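# Seat the held gear fully onto its shaft

## Task

The left gripper starts holding a gear a little above the top of a shaft. Lower the gear onto that shaft until it sits fully down and level (square to the shaft), with its teeth engaged with the two neighbouring gears. Forcing or jamming it too hard counts as failure.

## Robot and tools

Robot: two arms, left_arm and right_arm, each with a parallel two-finger gripper. Here the left gripper already holds the gear, so the right arm mostly stays put. The scene frame has its origin at table-top height, midway between the nominal bases: +z up, +x out over the table, left_arm on the +y side. Each arm reports its hand position and orientation in its own base frame, and the bases are nearly level (left base near y +0.275, right near y -0.279). A gripper's fingers point along its own +z and open and close along its own y. end_effector_position is the point between the finger pads, about 1 cm short of the tips.

Motion rows. Every motion command uses rows of 14 numbers, each in [-1, 1]: left_arm dx, dy, dz, rx, ry, rz, opening, then right_arm's seven in the same order. Always send all 14, even if one arm is idle. The six pose numbers are an offset, not a pose: they are measured from that arm's Hand target as it stood when the action or move began, along that Hand target's own axes. Scale: 1.0 equals 0.6 m for dx, dy, dz and 180 degrees for rotation; rx, ry, rz form a single rotation vector. So 1 cm is about 0.0167. The opening is absolute, not an offset: +1 fully open (0.094 m), -1 closed. Writing 0 there is a real command, so to keep a grip repeat the current opening value (see Tool commands or grip_measured). Six zeros re-request the present Hand target.

execute_actions(actions, cameras): actions is a list of actions; each action is a list of up to 15 rows, one per 1/30 s step, and a short action repeats its final row to fill 15 steps. All rows in one action count from the same start pose, not from each other, but each new action starts afresh, so sending the same offset twice moves twice as far. An empty actions list returns state plus all camera images. cameras picks image names, ["all"] or [].

move(target, speed, blend, opening_speed, grip_force, blocking, cameras): target is one 14-number row, or a list of up to 15 rows that are all offsets from the same starting Hand targets. Paths are straight lines; speed in m/s (0.002 to 2.9, default 0.25; rotation up to twice that in rad/s), one value or one per target. blend in metres rounds corners in a list; 0 stops at each. opening_speed (0.2 or more, scale units per second) ramps the fingers; grip_force (10 to 50 N per pad) persists and slows closing. blocking=false returns early while the move runs. Moves do not avoid obstacles; faster moves hit harder and stray more. Avoid paths passing near an arm's own base. The result adds a move: line such as done, off_target, moving, held or fault, plus limits (paced = pose clipped, held = steps withheld).

wait(seconds 0 to 10) lets time pass holding commands; stop brakes a running move; zoom_image(camera, region [x0,y0,x1,y1], max 504 by 504 px) enlarges part of the latest image from cam_left_wrist or cam_right_wrist (896x504 each); finished_scene(scene) ends the scene irreversibly and usually reports success; read_manual only gives licence text.

Results: per arm end_effector_position (m) and end_effector_quat_wxyz in its base frame, Hand target (your last commanded pose after clipping; next offsets start there), Tool commands, grip_measured (opening on the -1..+1 scale; reads a bit wide when empty, narrower than a hard part under squeeze), Joint positions (last entry is finger opening in metres), Joint torques (include arm weight, noisy, joints 1-3 wrap at ±28 N m), joint velocities, and sometimes per-step positions, MOTOR HOT or fault lines.

Behaviour to expect: friction and sag leave the gripper short, low or tilted, especially at long reach; small commands may not happen or go sideways. After each move compare the reported pose with the target and send the remaining gap as an offset, and undo any tilt. Orientation commands are limited to 40 degrees from the measured orientation per step. An arm blocked by contact keeps pushing until commanded away; to relieve a push, command back beyond the gripper's actual position. Idle time, including thinking, lets the scene run.

For this task: align the gear with the shaft axis using the wrist camera images, lower slowly in small steps, keep the gear level, and watch for the gear stopping (position no longer dropping, torques rising). If it binds, lift slightly and realign or rotate a little about the shaft to let teeth mesh, rather than pressing. Once seated, open the gripper gently and withdraw upward without dragging the gear.

Avoid: dropping the gear or anything leaving the table, hard pushes or hits, contact between the arms or their wrist cameras and cables, striking the bar, plate and rail near the bases, and keeping arms stretched or pushing for long, which heats motors and can trigger a fold-away fault.

Each tool is called after "Call:" as a command line: name --argument value for each argument, lists and objects as JSON in quotes; but a table of rows of numbers goes row by row, as --pt "numbers of a row", without its own name.

## Session

Call:
execute_actions --actions '[]'

Scene clock: 0.00 s.
left_arm: end_effector_position=(+0.3048, -0.1707, +0.1192) grip_measured=-0.599 end_effector_quat_wxyz=(+0.049, +0.864, +0.499, +0.031) | right_arm: end_effector_position=(+0.3809, +0.0001, +0.4022) grip_measured=+1.000 end_effector_quat_wxyz=(+0.707, +0.000, +0.707, +0.000)
Joint positions: left_arm=[-0.512 1.755 1.485 -1.184 -0.003 1.582 0.019] | right_arm=[0 1.047 1.047 0 0 0 0.094]
Joint velocities: within noise
Joint torques (N m): no reading
Heat: left arm: 29 °C; right arm: 30 °C.
Hand target: left_arm +0.3048, -0.1713, +0.1260; +0.055, +0.865, +0.498, +0.034 | right_arm +0.3818, +0.0000, +0.4006; +0.704, +0.000, +0.710, +0.000
Tool commands: left_gripper/opening=-1.0 right_gripper/opening=+1.0

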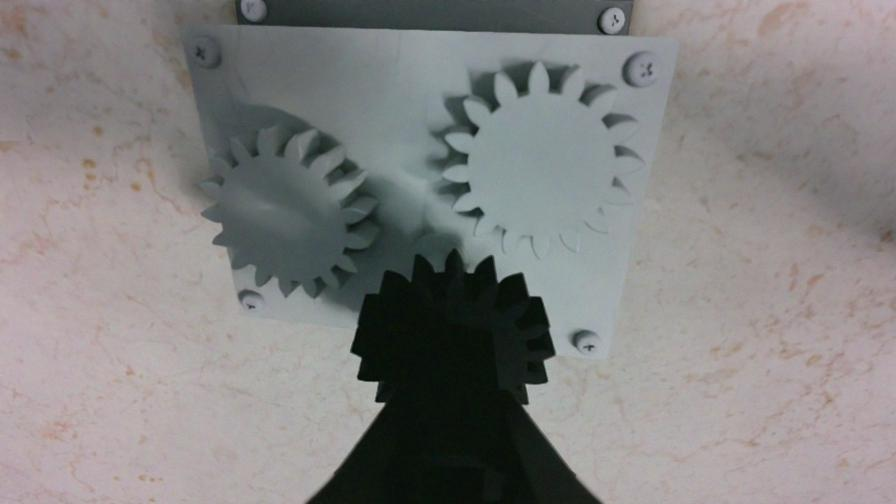

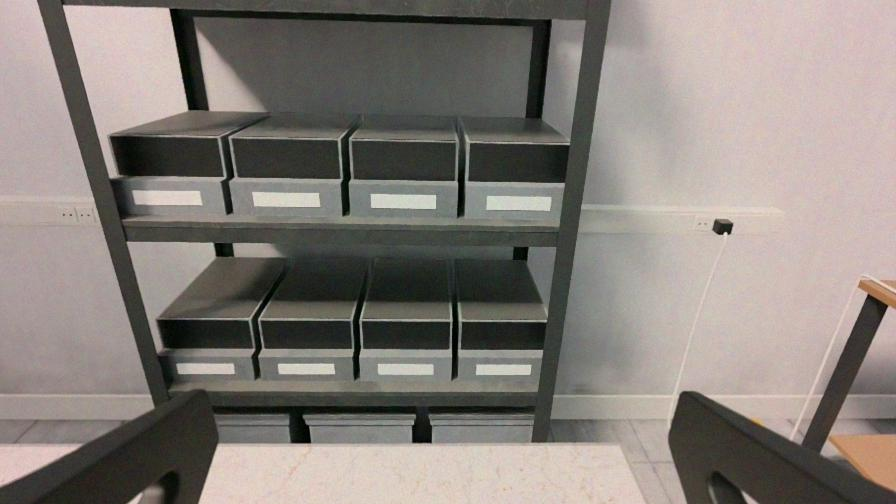

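Call:
zoom_image --camera "cam_left_wrist" --region '[300, 180, 600, 420]'

Call:
zoom_image --camera "cam_left_wrist" --region '[180, 20, 680, 400]'

Scaled by 1.680 from the camera's 896x504 image, which has a finer 1280x720 frame.

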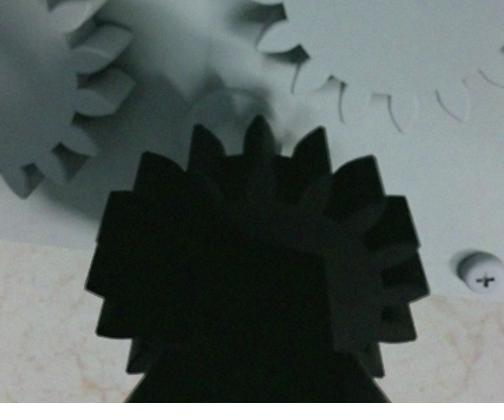

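Scaled by 1.008 from the camera's 896x504 image, which has a finer 1280x720 frame.

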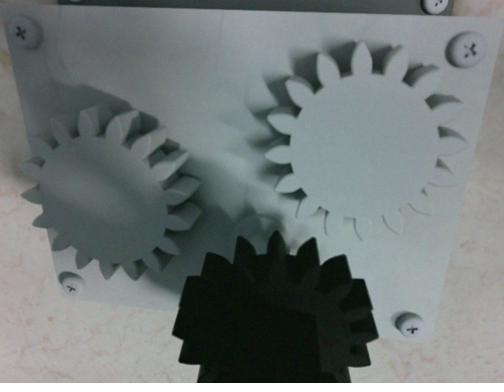

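Call:
move --target '[0,0,0,0,0,0,-1,0.45,0.418,-0.073,-0.564,0,0,1]' --speed 0.4 --cameras '["all"]'

Scene clock: 27.90 s.
left_arm: end_effector_position=(+0.3048, -0.1707, +0.1192) grip_measured=-0.599 end_effector_quat_wxyz=(+0.049, +0.864, +0.499, +0.031) | right_arm: end_effector_position=(+0.3329, +0.2506, +0.1274) grip_measured=+1.000 end_effector_quat_wxyz=(-0.432, +0.531, -0.470, -0.557)
Joint positions: left_arm=[-0.512 1.755 1.485 -1.184 -0.003 1.582 0.019] | right_arm=[0.215 2.076 0.921 0.935 -1.542 -0.154 0.094]
Joint torques (N m): left_arm=[-0.54 -9.05 6.69 0.35 0.1 -0.02] | right_arm=[-0.13 -9.46 7.58 1.52 -0.29 -0.25]
Heat: left arm: 35 °C; right arm: 35 °C.
Hand target: left_arm +0.3048, -0.1713, +0.1260; +0.055, +0.865, +0.498, +0.034 | right_arm +0.3355, +0.2509, +0.1309; -0.445, +0.545, -0.449, -0.550
Off the commanded pose: left_arm 0.007 m, 1 deg | right_arm 0.005 m, 3 deg.
move: off_target (right_arm)
camera_calibration:
cam_right_wrist: T_world_to_cam=[[0.982763, 0.17786, -0.0504146, -0.365867], [0.0319485, -0.432006, -0.901305, 0.249174], [-0.182086, 0.884159, -0.430242, -0.0167136], [0, 0, 0, 1]] pos_world=[0.348557, 0.187495, 0.198945]

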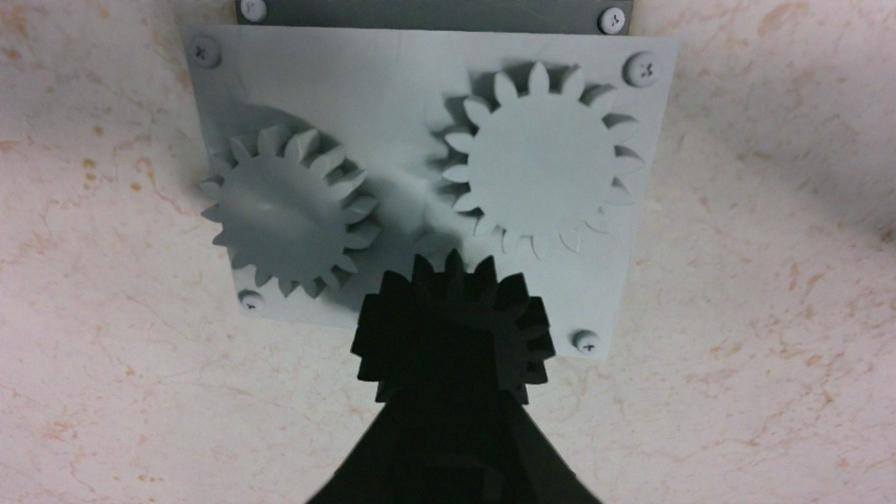

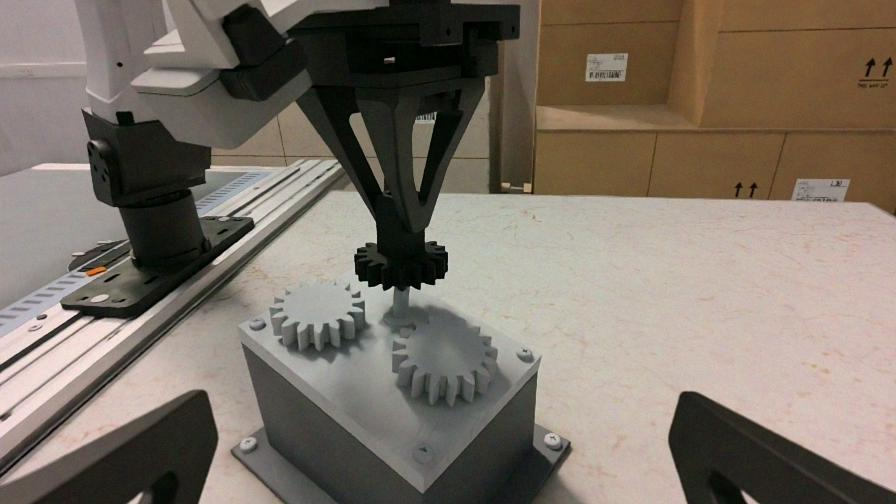

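Call:
zoom_image --camera "cam_right_wrist" --region '[320, 200, 500, 340]'

Call:
zoom_image --camera "cam_right_wrist" --region '[220, 180, 620, 500]'

Scaled by 2.800 from the camera's 896x504 image, which has a finer 1280x720 frame.

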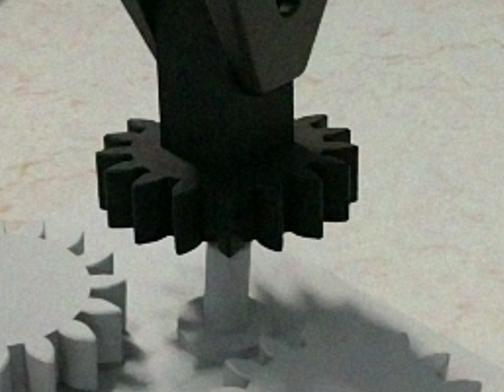

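Scaled by 1.260 from the camera's 896x504 image, which has a finer 1280x720 frame.

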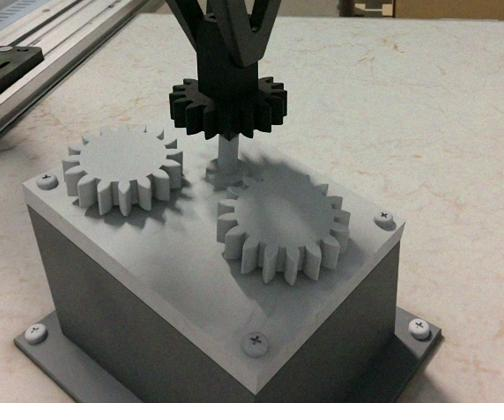

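Call:
zoom_image --camera "cam_right_wrist" --region '[345, 225, 455, 335]'

Call:
zoom_image --camera "cam_right_wrist" --region '[270, 0, 530, 260]'

Call:
zoom_image --camera "cam_left_wrist" --region '[340, 220, 570, 410]'

Scaled by 4.582 from the camera's 896x504 image, which has a finer 1280x720 frame.

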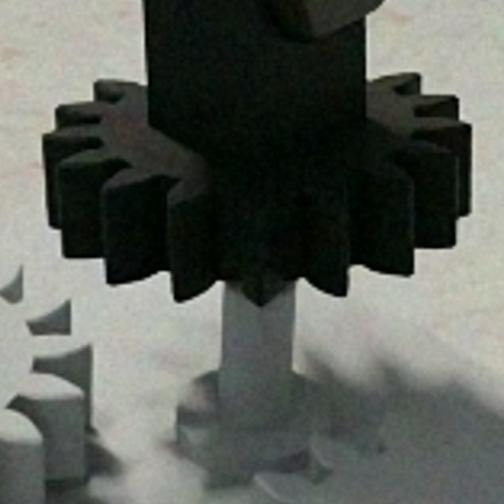

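Scaled by 1.938 from the camera's 896x504 image, which has a finer 1280x720 frame.

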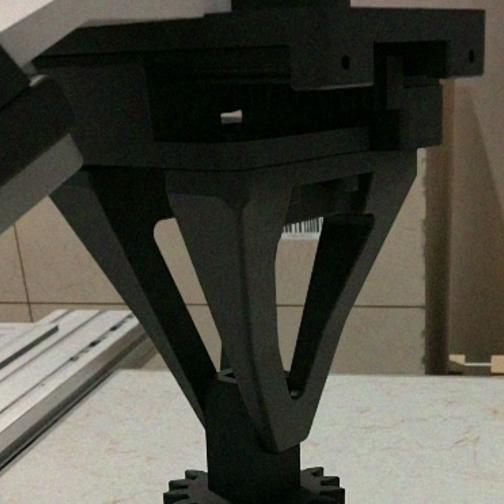

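Scaled by 2.191 from the camera's 896x504 image, which has a finer 1280x720 frame.

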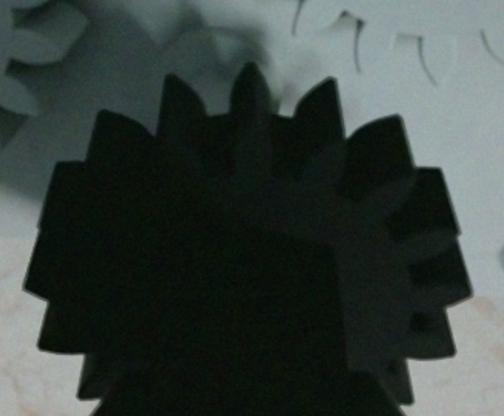

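Call:
move --target '[0,0,-0.0233,0.0382,0,0,-1,0,0,0,0,0,0,1]' --speed 0.08 --cameras '["all"]'

Call:
zoom_image --camera "cam_right_wrist" --region '[345, 215, 455, 335]'

Call:
zoom_image --camera "cam_left_wrist" --region '[340, 220, 570, 410]'

Scene clock: 184.40 s.
left_arm: end_effector_position=(+0.3017, -0.1689, +0.1361) grip_measured=-0.599 end_effector_quat_wxyz=(+0.006, +0.866, +0.500, +0.005) | right_arm: end_effector_position=(+0.3328, +0.2506, +0.1274) grip_measured=+1.000 end_effector_quat_wxyz=(-0.432, +0.532, -0.470, -0.557)
Joint positions: left_arm=[-0.512 1.84 1.664 -1.379 -0.003 1.582 0.019] | right_arm=[0.215 2.076 0.921 0.935 -1.543 -0.156 0.094]
Joint torques (N m): left_arm=[-0.62 -6.99 8.43 0.04 0.08 -0.01] | right_arm=[-0.13 -9.48 7.6 1.5 -0.3 -0.25]
Heat: left arm: 40 °C; right arm: 42 °C.
Hand target: left_arm +0.3032, -0.1704, +0.1398; +0.003, +0.866, +0.499, +0.004 | right_arm +0.3356, +0.2509, +0.1309; -0.445, +0.545, -0.449, -0.550
Off the commanded pose: left_arm 0.004 m, 0 deg | right_arm 0.004 m, 3 deg.
move: off_target (right_arm)
camera_calibration:
cam_left_wrist: T_world_to_cam=[[-0.875601, 0.482294, -0.0267573, 0.34996], [0.427228, 0.799098, 0.422988, -0.0131399], [0.225386, 0.358937, -0.90574, 0.210992], [0, 0, 0, 1]] pos_world=[0.264485, -0.234016, 0.206026]
cam_right_wrist: T_world_to_cam=[[0.982777, 0.178297, -0.0485703, -0.366124], [0.0337618, -0.43165, -0.901409, 0.248502], [-0.181684, 0.884244, -0.430236, -0.0169071], [0, 0, 0, 1]] pos_world=[0.348357, 0.187495, 0.198945]

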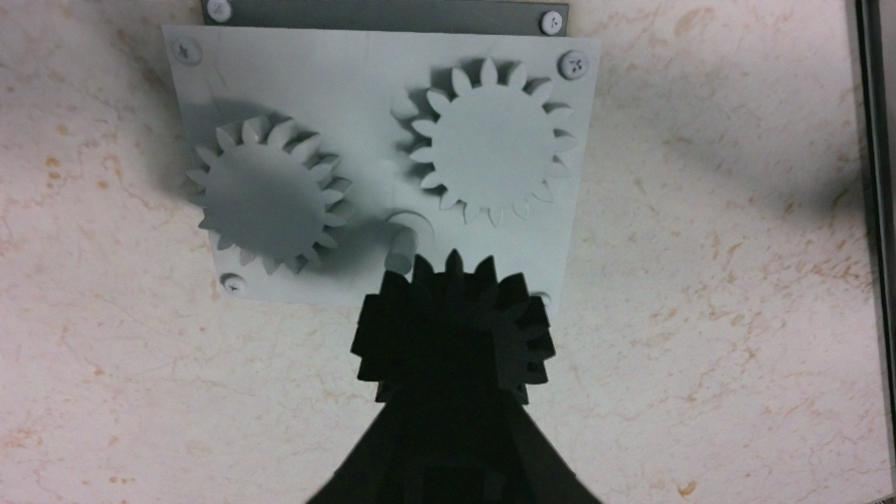

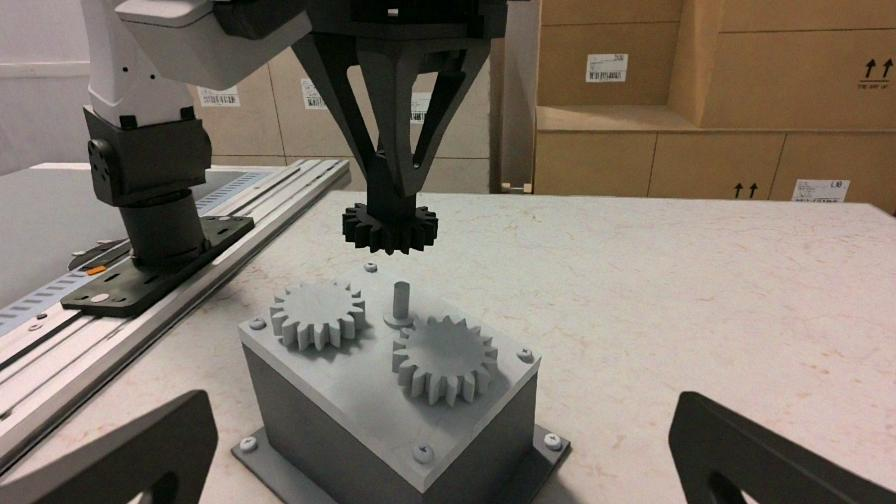

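Scaled by 4.200 from the camera's 896x504 image, which has a finer 1280x720 frame.

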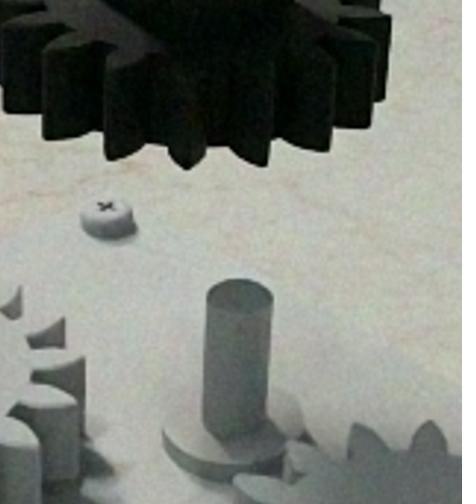

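Scaled by 2.191 from the camera's 896x504 image, which has a finer 1280x720 frame.

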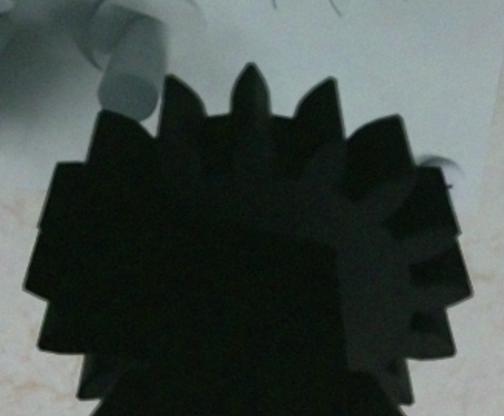

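Call:
move --target '[-0.012,0.0278,0.0217,0,0,0,-1,0,0,0,0,0,0,1]' --speed 0.08 --cameras '["all"]'

Call:
zoom_image --camera "cam_right_wrist" --region '[345, 225, 455, 335]'

Call:
zoom_image --camera "cam_left_wrist" --region '[340, 180, 570, 410]'

Scene clock: 200.73 s.
left_arm: end_effector_position=(+0.3090, -0.1793, +0.1231) grip_measured=-0.599 end_effector_quat_wxyz=(-0.004, +0.867, +0.499, +0.000) | right_arm: end_effector_position=(+0.3328, +0.2506, +0.1274) grip_measured=+1.000 end_effector_quat_wxyz=(-0.432, +0.532, -0.470, -0.557)
Joint positions: left_arm=[-0.527 1.906 1.699 -1.37 -0.003 1.569 0.019] | right_arm=[0.215 2.076 0.921 0.935 -1.543 -0.156 0.094]
Joint torques (N m): left_arm=[-1.06 -7.65 8.31 0.18 0.09 -0.11] | right_arm=[-0.13 -9.48 7.6 1.5 -0.3 -0.25]
Heat: left arm: 39 °C; right arm: 43 °C.
Hand target: left_arm +0.3141, -0.1850, +0.1269; +0.003, +0.866, +0.500, +0.004 | right_arm +0.3356, +0.2509, +0.1309; -0.445, +0.545, -0.449, -0.550
Off the commanded pose: left_arm 0.009 m, 1 deg | right_arm 0.004 m, 3 deg.
move: off_target (right_arm)
camera_calibration:
cam_left_wrist: T_world_to_cam=[[-0.874765, 0.484525, -0.0046341, 0.358453], [0.437231, 0.793431, 0.423434, -0.00663908], [0.208841, 0.368379, -0.905915, 0.20813], [0, 0, 0, 1]] pos_world=[0.272999, -0.245083, 0.193021]
cam_right_wrist: T_world_to_cam=[[0.982777, 0.178297, -0.0485703, -0.366124], [0.0337618, -0.43165, -0.901409, 0.248502], [-0.181684, 0.884244, -0.430236, -0.0169071], [0, 0, 0, 1]] pos_world=[0.348357, 0.187495, 0.198945]

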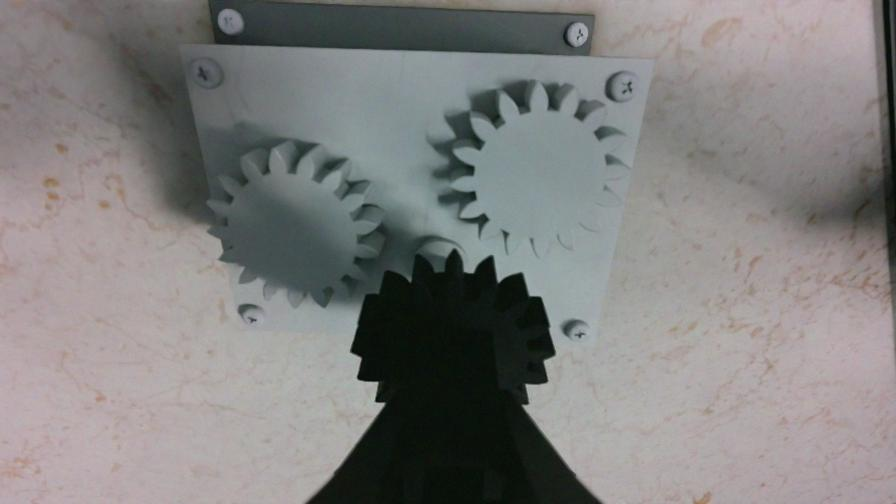

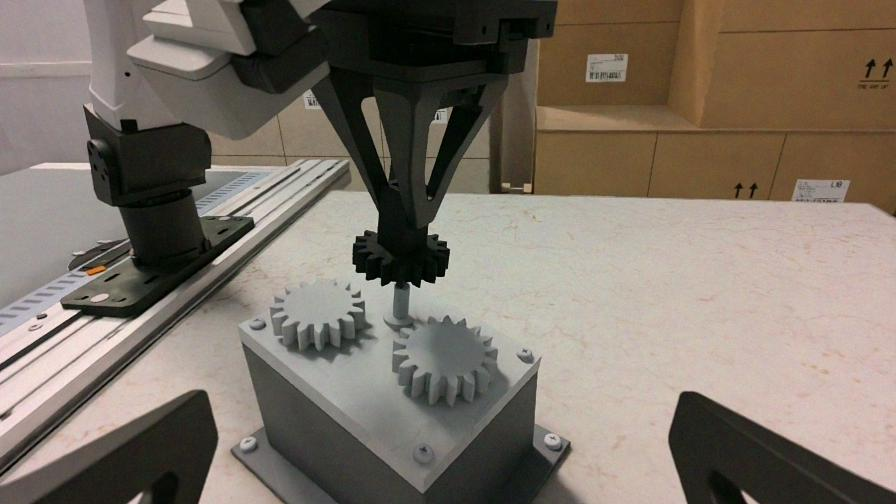

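Scaled by 4.582 from the camera's 896x504 image, which has a finer 1280x720 frame.

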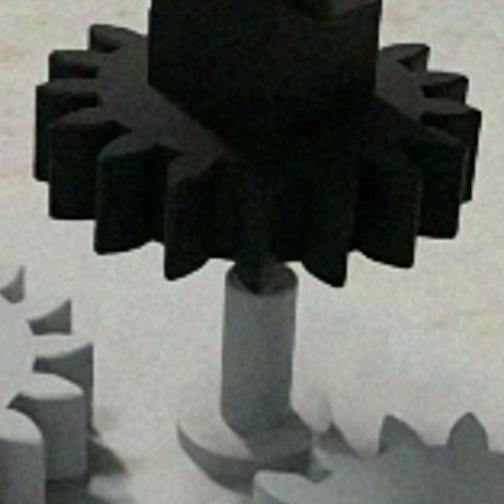

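Scaled by 2.191 from the camera's 896x504 image, which has a finer 1280x720 frame.

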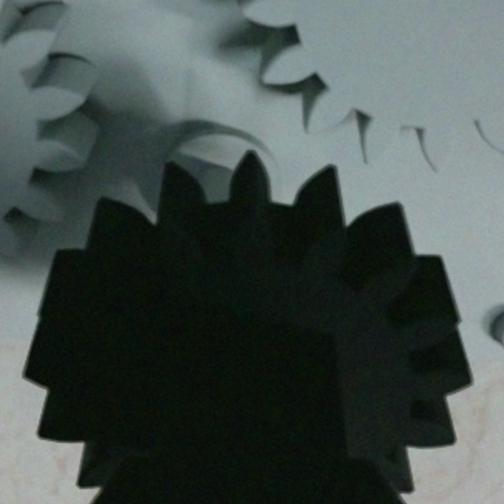

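Call:
move --target '[-0.0068,0.0083,0.0083,0,0,0,-1,0,0,0,0,0,0,1]' --speed 0.05 --cameras '["all"]'

Call:
zoom_image --camera "cam_right_wrist" --region '[345, 225, 455, 335]'

Call:
zoom_image --camera "cam_left_wrist" --region '[340, 180, 570, 410]'

Scene clock: 217.93 s.
left_arm: end_effector_position=(+0.3115, -0.1850, +0.1186) grip_measured=-0.599 end_effector_quat_wxyz=(-0.003, +0.866, +0.499, +0.000) | right_arm: end_effector_position=(+0.3328, +0.2506, +0.1274) grip_measured=+1.000 end_effector_quat_wxyz=(-0.432, +0.532, -0.470, -0.557)
Joint positions: left_arm=[-0.537 1.925 1.707 -1.358 -0.003 1.558 0.019] | right_arm=[0.215 2.076 0.921 0.935 -1.543 -0.156 0.094]
Joint torques (N m): left_arm=[-1.07 -7.66 8.25 0.2 0.07 -0.11] | right_arm=[-0.13 -9.48 7.6 1.51 -0.3 -0.25]
Heat: left arm: 39 °C; right arm: 43 °C.
Hand target: left_arm +0.3165, -0.1910, +0.1219; +0.003, +0.866, +0.500, +0.004 | right_arm +0.3356, +0.2509, +0.1309; -0.445, +0.545, -0.449, -0.550
Off the commanded pose: left_arm 0.008 m, 1 deg | right_arm 0.004 m, 3 deg.
move: off_target (right_arm)
camera_calibration:
cam_left_wrist: T_world_to_cam=[[-0.875148, 0.483825, -0.00535579, 0.363405], [0.436321, 0.793911, 0.423473, -0.000817656], [0.209139, 0.368265, -0.905893, 0.205574], [0, 0, 0, 1]] pos_world=[0.275397, -0.250881, 0.188521]
cam_right_wrist: T_world_to_cam=[[0.982777, 0.178297, -0.0485703, -0.366124], [0.0337618, -0.43165, -0.901409, 0.248502], [-0.181684, 0.884244, -0.430236, -0.0169071], [0, 0, 0, 1]] pos_world=[0.348357, 0.187495, 0.198945]

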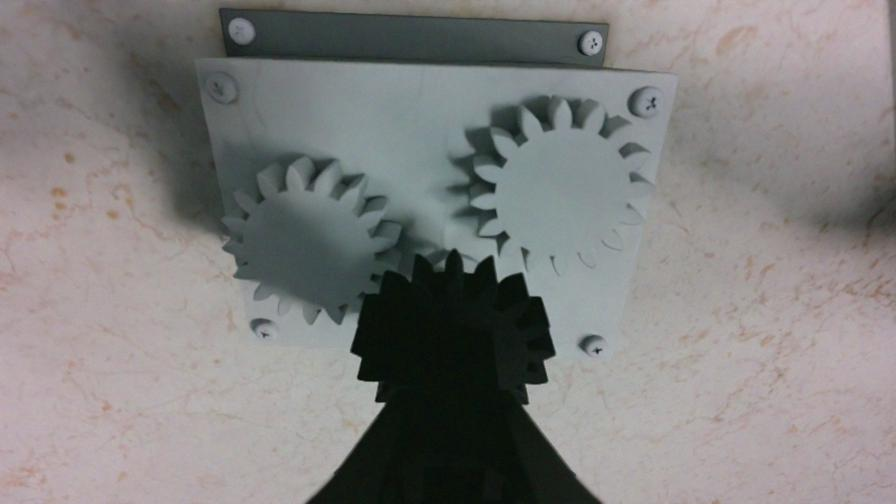

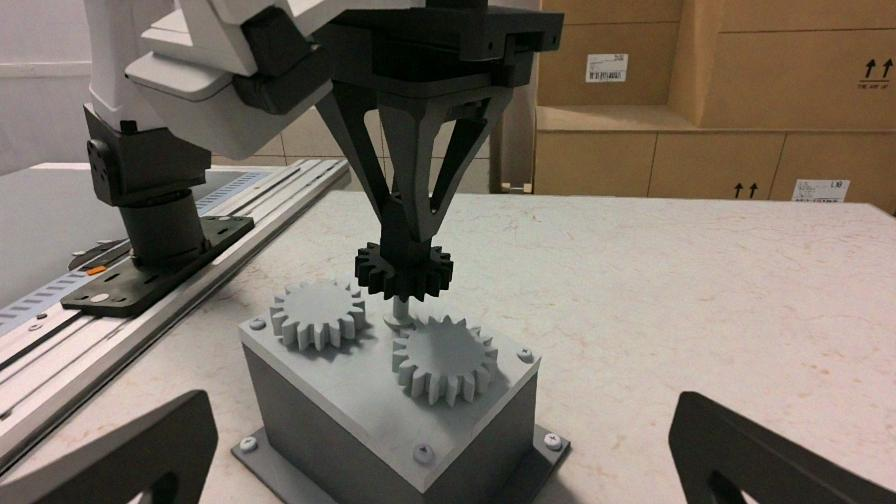

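Scaled by 4.582 from the camera's 896x504 image, which has a finer 1280x720 frame.

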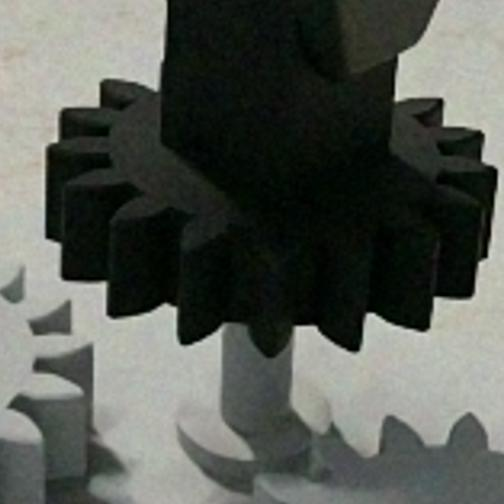

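Scaled by 2.191 from the camera's 896x504 image, which has a finer 1280x720 frame.

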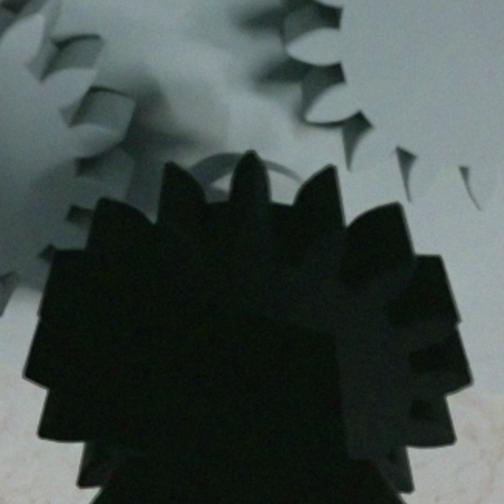

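Call:
move --target '[0,0,0,0,0,0,-1,0.01,0.143,0.019,0.05,0.05,-0.498,0]' --speed 0.35 --cameras '["cam_right_wrist"]'

Scene clock: 275.97 s.
left_arm: end_effector_position=(+0.3115, -0.1850, +0.1186) grip_measured=-0.599 end_effector_quat_wxyz=(-0.003, +0.866, +0.500, +0.000) | right_arm: end_effector_position=(+0.2482, +0.2441, +0.1148) grip_measured=+0.001 end_effector_quat_wxyz=(+0.697, -0.715, +0.036, +0.044)
Joint positions: left_arm=[-0.537 1.925 1.707 -1.358 -0.003 1.558 0.019] | right_arm=[0.273 1.89 0.417 1.376 -1.311 -1.551 0.047]
Joint torques (N m): left_arm=[-1.14 -7.68 8.32 0.19 0.08 -0.08] | right_arm=[0.34 -8.65 3.77 1.96 0.05 -0.3]
Heat: left arm: 40 °C; right arm: 43 °C.
Hand target: left_arm +0.3165, -0.1910, +0.1219; +0.003, +0.866, +0.500, +0.004 | right_arm +0.2491, +0.2449, +0.1258; +0.707, -0.707, +0.003, +0.004
Off the commanded pose: left_arm 0.009 m, 1 deg | right_arm 0.011 m, 6 deg.
move: off_target (right_arm)
camera_calibration:
cam_right_wrist: T_world_to_cam=[[0.0979653, 0.0184476, 0.995019, -0.14358], [0.906391, -0.414492, -0.0815547, -0.0776272], [0.410923, 0.909866, -0.0573266, -0.228087], [0, 0, 0, 1]] pos_world=[0.178153, 0.178001, 0.123459]
Images, in order (width x height): cam_right_wrist 896x504.

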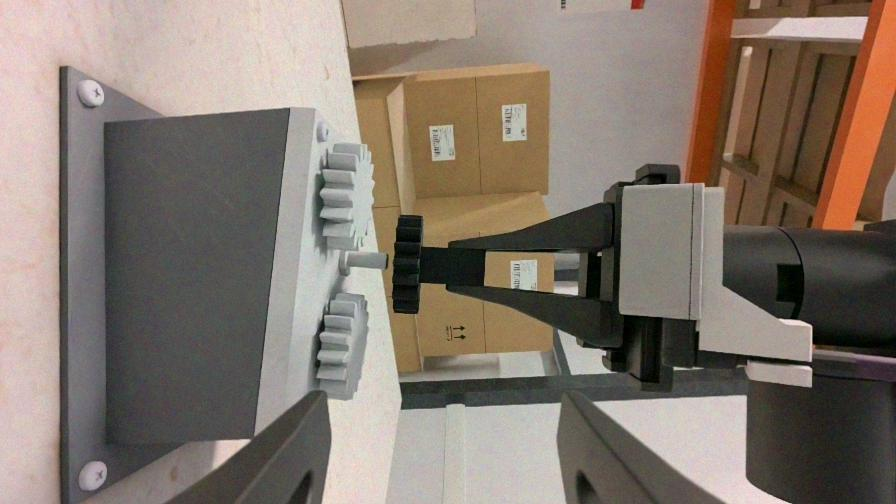

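Excellent view.

Call:
zoom_image --camera "cam_right_wrist" --region '[310, 190, 490, 330]'

Scaled by 2.800 from the camera's 896x504 image, which has a finer 1280x720 frame.

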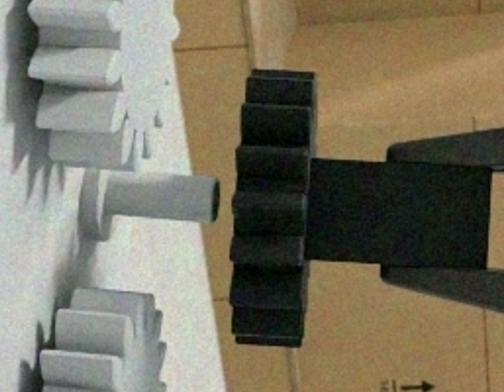

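Call:
move --target '[-0.0025,-0.0043,0,0,0,0,-1,0,0,0,0,0,0,0]' --speed 0.05

Scene clock: 288.93 s.
left_arm: end_effector_position=(+0.3113, -0.1867, +0.1186) grip_measured=-0.599 end_effector_quat_wxyz=(-0.002, +0.866, +0.499, +0.000) | right_arm: end_effector_position=(+0.2482, +0.2441, +0.1148) grip_measured=+0.001 end_effector_quat_wxyz=(+0.697, -0.715, +0.035, +0.044)
Joint positions: left_arm=[-0.542 1.925 1.707 -1.356 -0.003 1.554 0.019] | right_arm=[0.273 1.89 0.417 1.376 -1.311 -1.551 0.047]
Joint torques (N m): left_arm=[-1.13 -8.79 7.12 0.2 0.09 -0.09] | right_arm=[0.34 -8.65 3.77 1.97 0.05 -0.27]
Heat: left arm: 40 °C; right arm: 41 °C.
Hand target: left_arm +0.3135, -0.1910, +0.1219; +0.003, +0.866, +0.500, +0.004 | right_arm +0.2491, +0.2449, +0.1258; +0.707, -0.707, +0.003, +0.004
Off the commanded pose: left_arm 0.006 m, 1 deg | right_arm 0.011 m, 6 deg.
move: off_target (right_arm)

Call:
move --target '[0.009,-0.0115,0,0,0,0,-1,0,0,0,0,0,0,0]' --speed 0.05

Scene clock: 295.00 s.
left_arm: end_effector_position=(+0.3114, -0.1868, +0.1163) grip_measured=-0.599 end_effector_quat_wxyz=(-0.002, +0.866, +0.500, +0.001) | right_arm: end_effector_position=(+0.2482, +0.2441, +0.1148) grip_measured=+0.001 end_effector_quat_wxyz=(+0.697, -0.715, +0.035, +0.044)
Joint positions: left_arm=[-0.542 1.925 1.698 -1.346 -0.003 1.554 0.019] | right_arm=[0.273 1.89 0.417 1.376 -1.311 -1.551 0.047]
Joint torques (N m): left_arm=[0.13 -11.51 4.77 0.23 0.04 0.06] | right_arm=[0.34 -8.64 3.77 1.96 0.05 -0.27]
Heat: left arm: 40 °C; right arm: 41 °C.
Hand target: left_arm +0.3102, -0.1829, +0.1219; +0.003, +0.866, +0.500, +0.004 | right_arm +0.2491, +0.2449, +0.1258; +0.707, -0.707, +0.003, +0.004
Off the commanded pose: left_arm 0.007 m, 1 deg | right_arm 0.011 m, 6 deg.
move: off_target (right_arm)

Call:
move --target '[0.0036,-0.0052,-0.0058,0,0,0,-1,0,0,0,0,0,0,0]' --speed 0.05

Scene clock: 300.07 s.
left_arm: end_effector_position=(+0.3129, -0.1844, +0.1163) grip_measured=-0.599 end_effector_quat_wxyz=(-0.002, +0.864, +0.503, +0.001) | right_arm: end_effector_position=(+0.2482, +0.2441, +0.1148) grip_measured=+0.001 end_effector_quat_wxyz=(+0.697, -0.715, +0.035, +0.044)
Joint positions: left_arm=[-0.534 1.925 1.698 -1.346 -0.003 1.554 0.019] | right_arm=[0.273 1.89 0.417 1.376 -1.311 -1.551 0.047]
Joint torques (N m): left_arm=[0.13 -12.7 4.46 0.12 0.09 0.13] | right_arm=[0.34 -8.65 3.78 1.96 0.05 -0.27]
Heat: left arm: 40 °C; right arm: 41 °C.
Hand target: left_arm +0.3085, -0.1795, +0.1253; +0.003, +0.866, +0.500, +0.004 | right_arm +0.2491, +0.2449, +0.1258; +0.707, -0.707, +0.003, +0.004
Off the commanded pose: left_arm 0.011 m, 1 deg | right_arm 0.011 m, 6 deg.
move: off_target (left_arm, right_arm)

Call:
move --target '[-0.0118,-0.0083,-0.0067,0,0,0,-1,0,0,0,0,0,0,0]' --speed 0.05

Scene clock: 305.13 s.
left_arm: end_effector_position=(+0.3085, -0.1850, +0.1178) grip_measured=-0.599 end_effector_quat_wxyz=(-0.001, +0.866, +0.500, +0.001) | right_arm: end_effector_position=(+0.2482, +0.2441, +0.1148) grip_measured=+0.001 end_effector_quat_wxyz=(+0.697, -0.715, +0.035, +0.044)
Joint positions: left_arm=[-0.542 1.911 1.684 -1.346 -0.003 1.554 0.019] | right_arm=[0.273 1.89 0.417 1.376 -1.311 -1.551 0.047]
Joint torques (N m): left_arm=[-1.06 -13.11 4.75 0.04 0.08 -0.06] | right_arm=[0.32 -8.64 3.78 1.96 0.05 -0.27]
Heat: left arm: 40 °C; right arm: 41 °C.
Hand target: left_arm +0.3006, -0.1830, +0.1293; +0.003, +0.866, +0.500, +0.004 | right_arm +0.2491, +0.2449, +0.1258; +0.707, -0.707, +0.003, +0.004
Off the commanded pose: left_arm 0.014 m, 1 deg | right_arm 0.011 m, 6 deg.
move: off_target (left_arm, right_arm)

Call:
move --pt "0.013 -0.003 -0.0095 0 0 0 -1 0 0 0 0 0 0 0" --pt "0.0008 0.0277 0.012 0 0 0 -1 0 0 0 0 0 0 0" --speed 0.05 --cameras '["all"]'

Call:
zoom_image --camera "cam_right_wrist" --region '[310, 190, 490, 330]'

Scene clock: 317.77 s.
left_arm: end_effector_position=(+0.3102, -0.1853, +0.1185) grip_measured=-0.599 end_effector_quat_wxyz=(-0.003, +0.866, +0.500, +0.000) | right_arm: end_effector_position=(+0.2482, +0.2441, +0.1148) grip_measured=+0.001 end_effector_quat_wxyz=(+0.697, -0.715, +0.035, +0.044)
Joint positions: left_arm=[-0.54 1.922 1.702 -1.357 -0.003 1.554 0.019] | right_arm=[0.273 1.89 0.417 1.376 -1.311 -1.551 0.047]
Joint torques (N m): left_arm=[-1.03 -7.75 8.31 0.17 0.09 -0.06] | right_arm=[0.32 -8.65 3.77 1.97 0.05 -0.27]
Heat: left arm: 44 °C; right arm: 40 °C.
Hand target: left_arm +0.3153, -0.1910, +0.1222; +0.003, +0.866, +0.500, +0.004 | right_arm +0.2491, +0.2449, +0.1258; +0.707, -0.707, +0.003, +0.004
Off the commanded pose: left_arm 0.008 m, 1 deg | right_arm 0.011 m, 6 deg.
move: off_target (right_arm)
camera_calibration:
cam_left_wrist: T_world_to_cam=[[-0.876248, 0.481835, -0.00504648, 0.362426], [0.434633, 0.794844, 0.423458, 0.000599212], [0.208048, 0.36886, -0.905902, 0.206253], [0, 0, 0, 1]] pos_world=[0.274404, -0.251184, 0.188421]
cam_right_wrist: T_world_to_cam=[[0.0976039, 0.0183946, 0.995055, -0.143511], [0.906428, -0.414472, -0.0812486, -0.0776752], [0.410928, 0.909876, -0.0571274, -0.228114], [0, 0, 0, 1]] pos_world=[0.178153, 0.178001, 0.123459]

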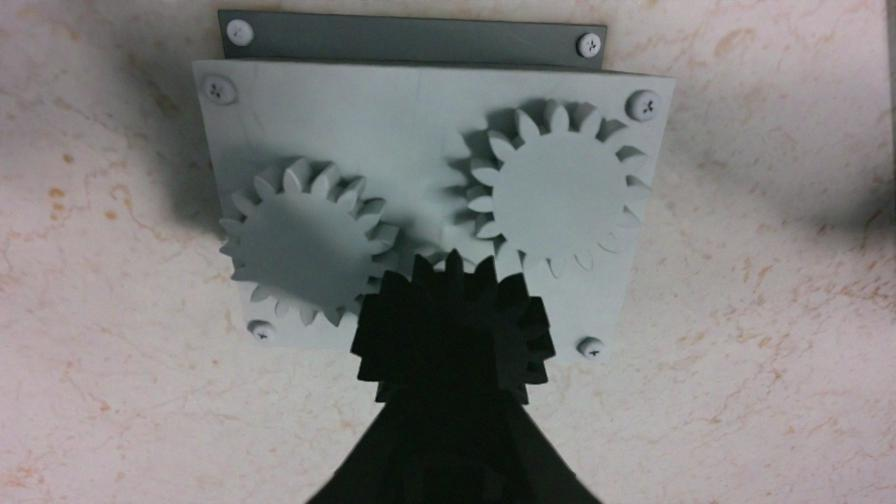

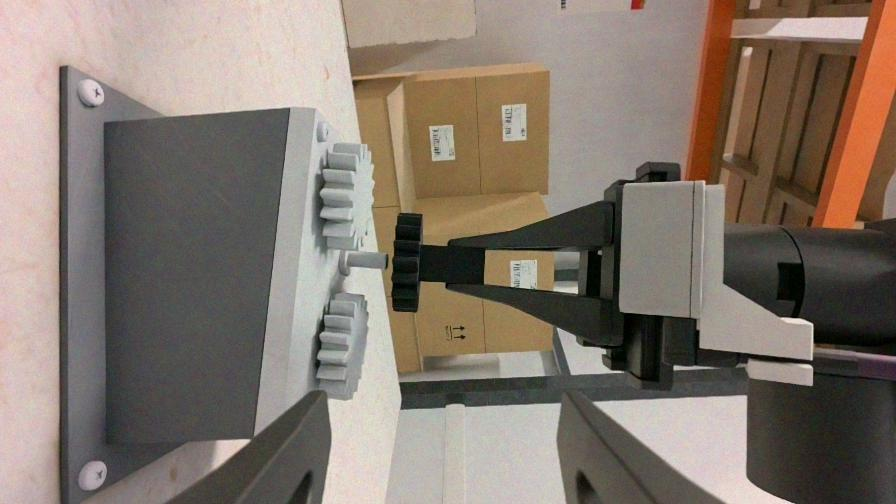

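Scaled by 2.800 from the camera's 896x504 image, which has a finer 1280x720 frame.

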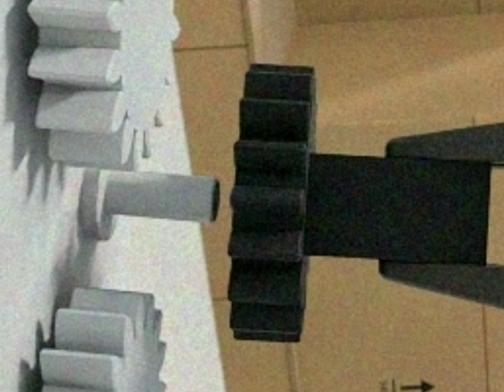

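Call:
move --target '[0,-0.0001,0.006,0,0,0,-1,0,0,0,0,0,0,0]' --speed 0.03 --cameras '["cam_right_wrist"]'

Call:
zoom_image --camera "cam_right_wrist" --region '[310, 190, 490, 330]'

Scene clock: 326.40 s.
left_arm: end_effector_position=(+0.3128, -0.1868, +0.1185) grip_measured=-0.599 end_effector_quat_wxyz=(+0.002, +0.866, +0.500, +0.003) | right_arm: end_effector_position=(+0.2482, +0.2441, +0.1148) grip_measured=+0.001 end_effector_quat_wxyz=(+0.697, -0.715, +0.035, +0.044)
Joint positions: left_arm=[-0.54 1.922 1.702 -1.345 -0.003 1.554 0.019] | right_arm=[0.273 1.89 0.417 1.376 -1.311 -1.551 0.047]
Joint torques (N m): left_arm=[-1.06 -7.77 7.09 0.24 0.07 -0.05] | right_arm=[0.32 -8.65 3.77 1.96 0.05 -0.27]
Heat: left arm: 43 °C; right arm: 40 °C.
Hand target: left_arm +0.3153, -0.1910, +0.1186; +0.003, +0.866, +0.500, +0.004 | right_arm +0.2491, +0.2449, +0.1258; +0.707, -0.707, +0.003, +0.004
Off the commanded pose: left_arm 0.005 m, 0 deg | right_arm 0.011 m, 6 deg.
move: off_target (right_arm)
camera_calibration:
cam_right_wrist: T_world_to_cam=[[0.0976039, 0.0183946, 0.995055, -0.143511], [0.906428, -0.414472, -0.0812486, -0.0776752], [0.410928, 0.909876, -0.0571274, -0.228114], [0, 0, 0, 1]] pos_world=[0.178153, 0.178001, 0.123459]
Images, in order (width x height): cam_right_wrist 896x504.

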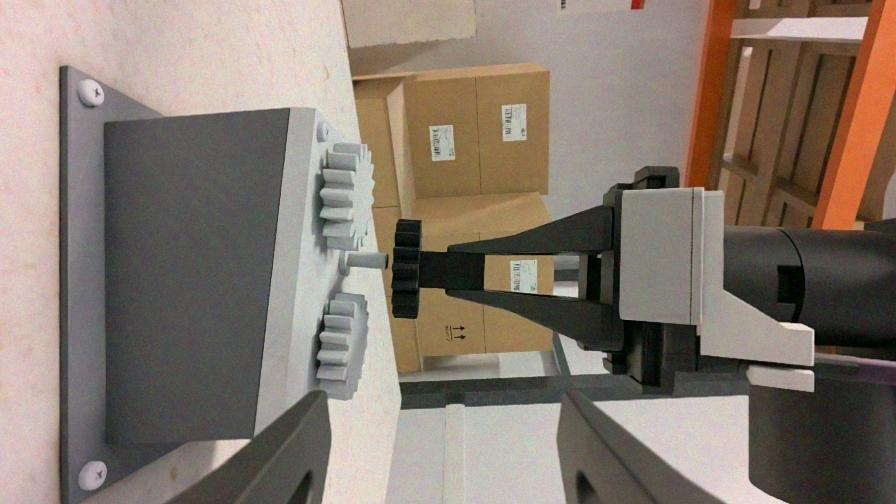

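Scaled by 2.800 from the camera's 896x504 image, which has a finer 1280x720 frame.

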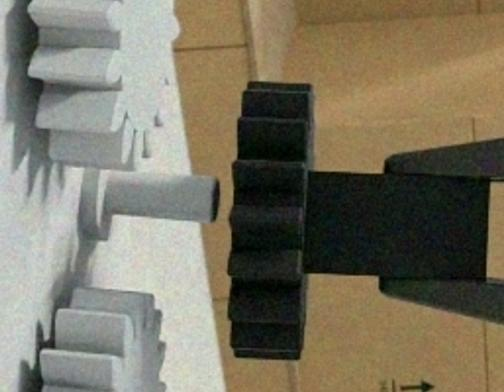

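Call:
move --pt "0.0092 -0.0227 -0.0523 0 0 0 -1 0 0 0 0 0 0 0" --pt "0 0.0004 -0.044 0 0 0 -1 0 0 0 0 0 0 0" --pt "0 0 -0.0058 0 0 0 -1 0 0 0 0 0 0 0" --speed 0.05 --cameras '["cam_right_wrist"]'

Call:
zoom_image --camera "cam_right_wrist" --region '[310, 190, 490, 330]'

Scene clock: 340.97 s.
left_arm: end_effector_position=(+0.3190, -0.1893, +0.1269) grip_measured=-0.599 end_effector_quat_wxyz=(+0.011, +0.865, +0.502, +0.008) | right_arm: end_effector_position=(+0.2482, +0.2441, +0.1148) grip_measured=+0.001 end_effector_quat_wxyz=(+0.697, -0.715, +0.035, +0.044)
Joint positions: left_arm=[-0.537 1.929 1.745 -1.361 -0.003 1.554 0.019] | right_arm=[0.273 1.89 0.417 1.376 -1.311 -1.551 0.047]
Joint torques (N m): left_arm=[-1.29 -8.51 4.75 0.27 0.07 -0.07] | right_arm=[0.32 -8.66 3.78 1.96 0.05 -0.27]
Heat: left arm: 42 °C; right arm: 40 °C.
Hand target: left_arm +0.3153, -0.1910, +0.1221; +0.003, +0.866, +0.500, +0.004 | right_arm +0.2491, +0.2449, +0.1258; +0.707, -0.707, +0.003, +0.004
Off the commanded pose: left_arm 0.006 m, 1 deg | right_arm 0.011 m, 6 deg.
move: off_target (right_arm)
camera_calibration:
cam_right_wrist: T_world_to_cam=[[0.0976039, 0.0183946, 0.995055, -0.143511], [0.906428, -0.414472, -0.0812486, -0.0776752], [0.410928, 0.909876, -0.0571274, -0.228114], [0, 0, 0, 1]] pos_world=[0.178153, 0.178001, 0.123459]
Images, in order (width x height): cam_right_wrist 896x504.

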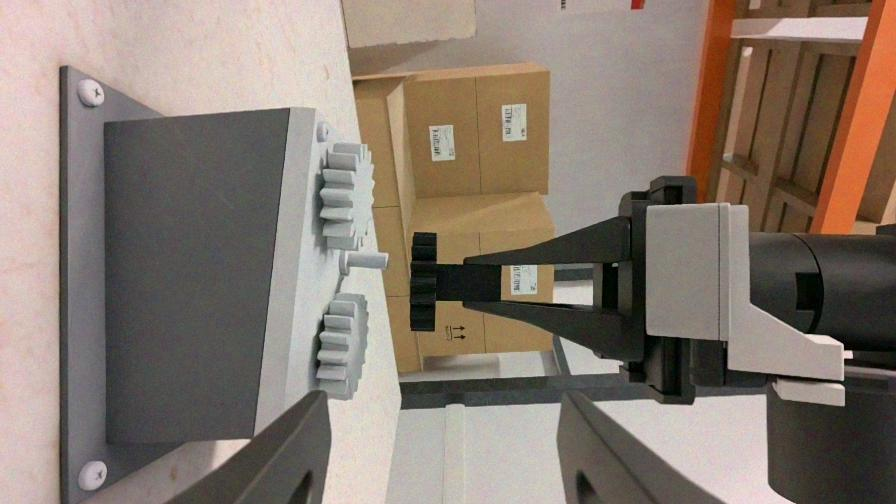

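Scaled by 2.800 from the camera's 896x504 image, which has a finer 1280x720 frame.

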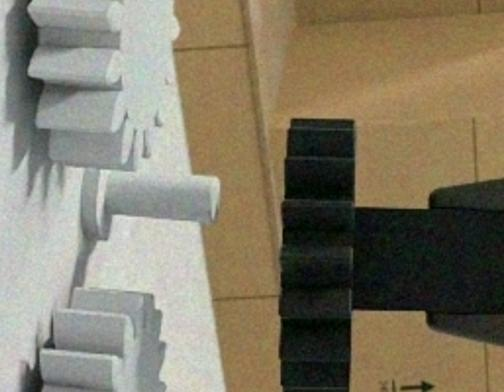

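Call:
move --pt "0.0092 -0.036 -0.0467 0.0102 0 0 -1 0 0 0 0 0 0 0" --pt "-0.0003 -0.0155 -0.0417 0.0102 0 0 -1 0 0 0 0 0 0 0" --pt "-0.0003 -0.0163 0.014 0.0102 0 0 -1 0 0 0 0 0 0 0" --speed 0.05 --cameras '["cam_right_wrist"]'

Call:
zoom_image --camera "cam_right_wrist" --region '[310, 190, 490, 330]'

Scene clock: 354.47 s.
left_arm: end_effector_position=(+0.3106, -0.1855, +0.1156) grip_measured=-0.599 end_effector_quat_wxyz=(-0.006, +0.866, +0.500, -0.002) | right_arm: end_effector_position=(+0.2482, +0.2441, +0.1148) grip_measured=+0.001 end_effector_quat_wxyz=(+0.697, -0.715, +0.035, +0.044)
Joint positions: left_arm=[-0.54 1.929 1.701 -1.355 -0.003 1.554 0.019] | right_arm=[0.273 1.89 0.417 1.376 -1.311 -1.551 0.047]
Joint torques (N m): left_arm=[-1.03 -9.21 4.72 0.18 0.1 -0.06] | right_arm=[0.34 -8.65 3.78 1.97 0.05 -0.27]
Heat: left arm: 43 °C; right arm: 40 °C.
Hand target: left_arm +0.3068, -0.1862, +0.1136; -0.011, +0.866, +0.500, -0.004 | right_arm +0.2491, +0.2449, +0.1258; +0.707, -0.707, +0.003, +0.004
Off the commanded pose: left_arm 0.004 m, 1 deg | right_arm 0.011 m, 6 deg.
move: off_target (right_arm)
camera_calibration:
cam_right_wrist: T_world_to_cam=[[0.0976039, 0.0183946, 0.995055, -0.143511], [0.906428, -0.414472, -0.0812486, -0.0776752], [0.410928, 0.909876, -0.0571274, -0.228114], [0, 0, 0, 1]] pos_world=[0.178153, 0.178001, 0.123459]
Images, in order (width x height): cam_right_wrist 896x504.

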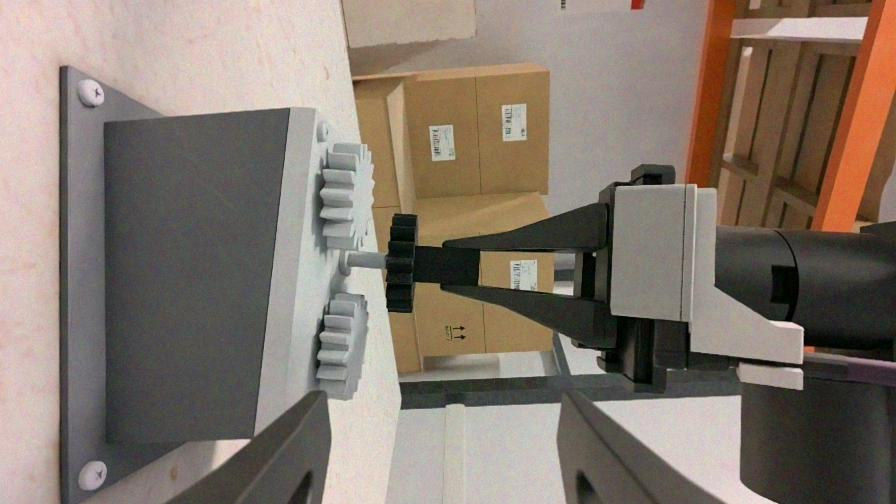

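Scaled by 2.800 from the camera's 896x504 image, which has a finer 1280x720 frame.

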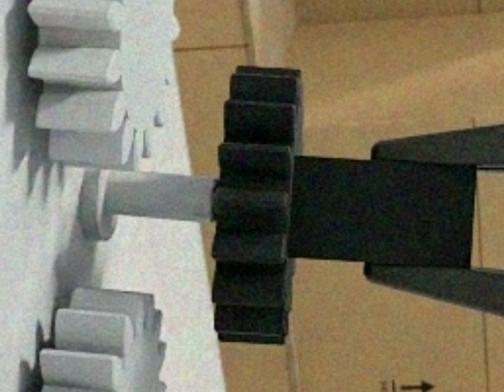

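Call:
move --target '[0,0,0.0067,-0.002,0,0,-1,0,0,0,0,0,0,0]' --speed 0.03 --cameras '["cam_right_wrist"]'

Call:
zoom_image --camera "cam_right_wrist" --region '[310, 190, 490, 330]'

Scene clock: 360.87 s.
left_arm: end_effector_position=(+0.3103, -0.1853, +0.1096) grip_measured=-0.599 end_effector_quat_wxyz=(-0.007, +0.866, +0.500, -0.002) | right_arm: end_effector_position=(+0.2482, +0.2441, +0.1148) grip_measured=+0.001 end_effector_quat_wxyz=(+0.697, -0.715, +0.035, +0.044)
Joint positions: left_arm=[-0.54 1.929 1.677 -1.332 -0.003 1.554 0.019] | right_arm=[0.273 1.89 0.417 1.376 -1.311 -1.551 0.047]
Joint torques (N m): left_arm=[-1.14 -9.85 4.66 0.19 0.09 -0.08] | right_arm=[0.34 -8.65 3.77 1.96 0.05 -0.27]
Heat: left arm: 43 °C; right arm: 40 °C.
Hand target: left_arm +0.3068, -0.1862, +0.1095; -0.008, +0.866, +0.500, -0.003 | right_arm +0.2491, +0.2449, +0.1258; +0.707, -0.707, +0.003, +0.004
Off the commanded pose: left_arm 0.004 m, 0 deg | right_arm 0.011 m, 6 deg.
move: off_target (right_arm)
camera_calibration:
cam_right_wrist: T_world_to_cam=[[0.0976039, 0.0183946, 0.995055, -0.143511], [0.906428, -0.414472, -0.0812486, -0.0776752], [0.410928, 0.909876, -0.0571274, -0.228114], [0, 0, 0, 1]] pos_world=[0.178153, 0.178001, 0.123459]
Images, in order (width x height): cam_right_wrist 896x504.

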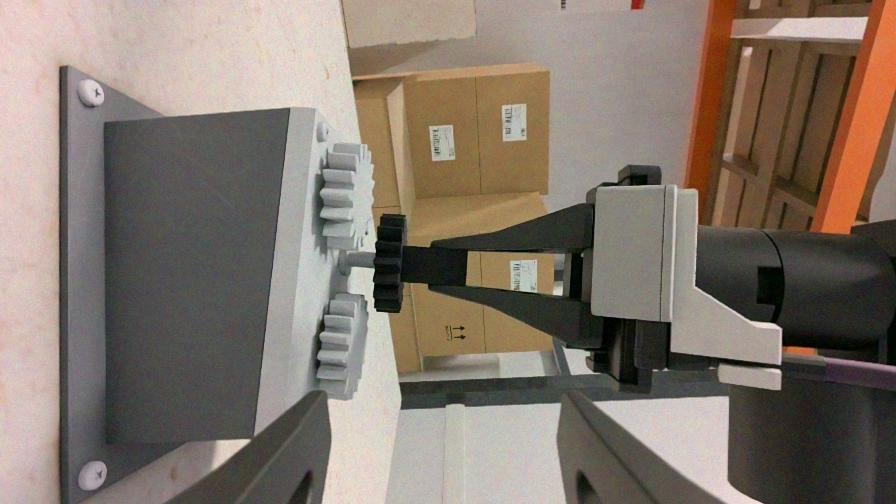

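Scaled by 2.800 from the camera's 896x504 image, which has a finer 1280x720 frame.

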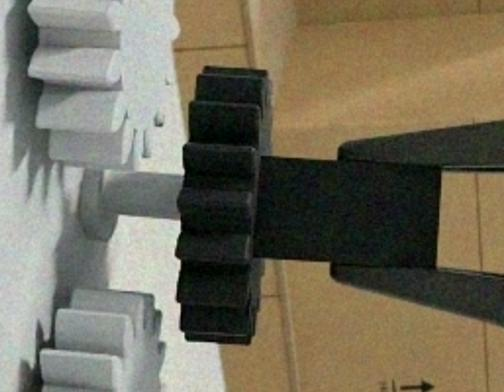

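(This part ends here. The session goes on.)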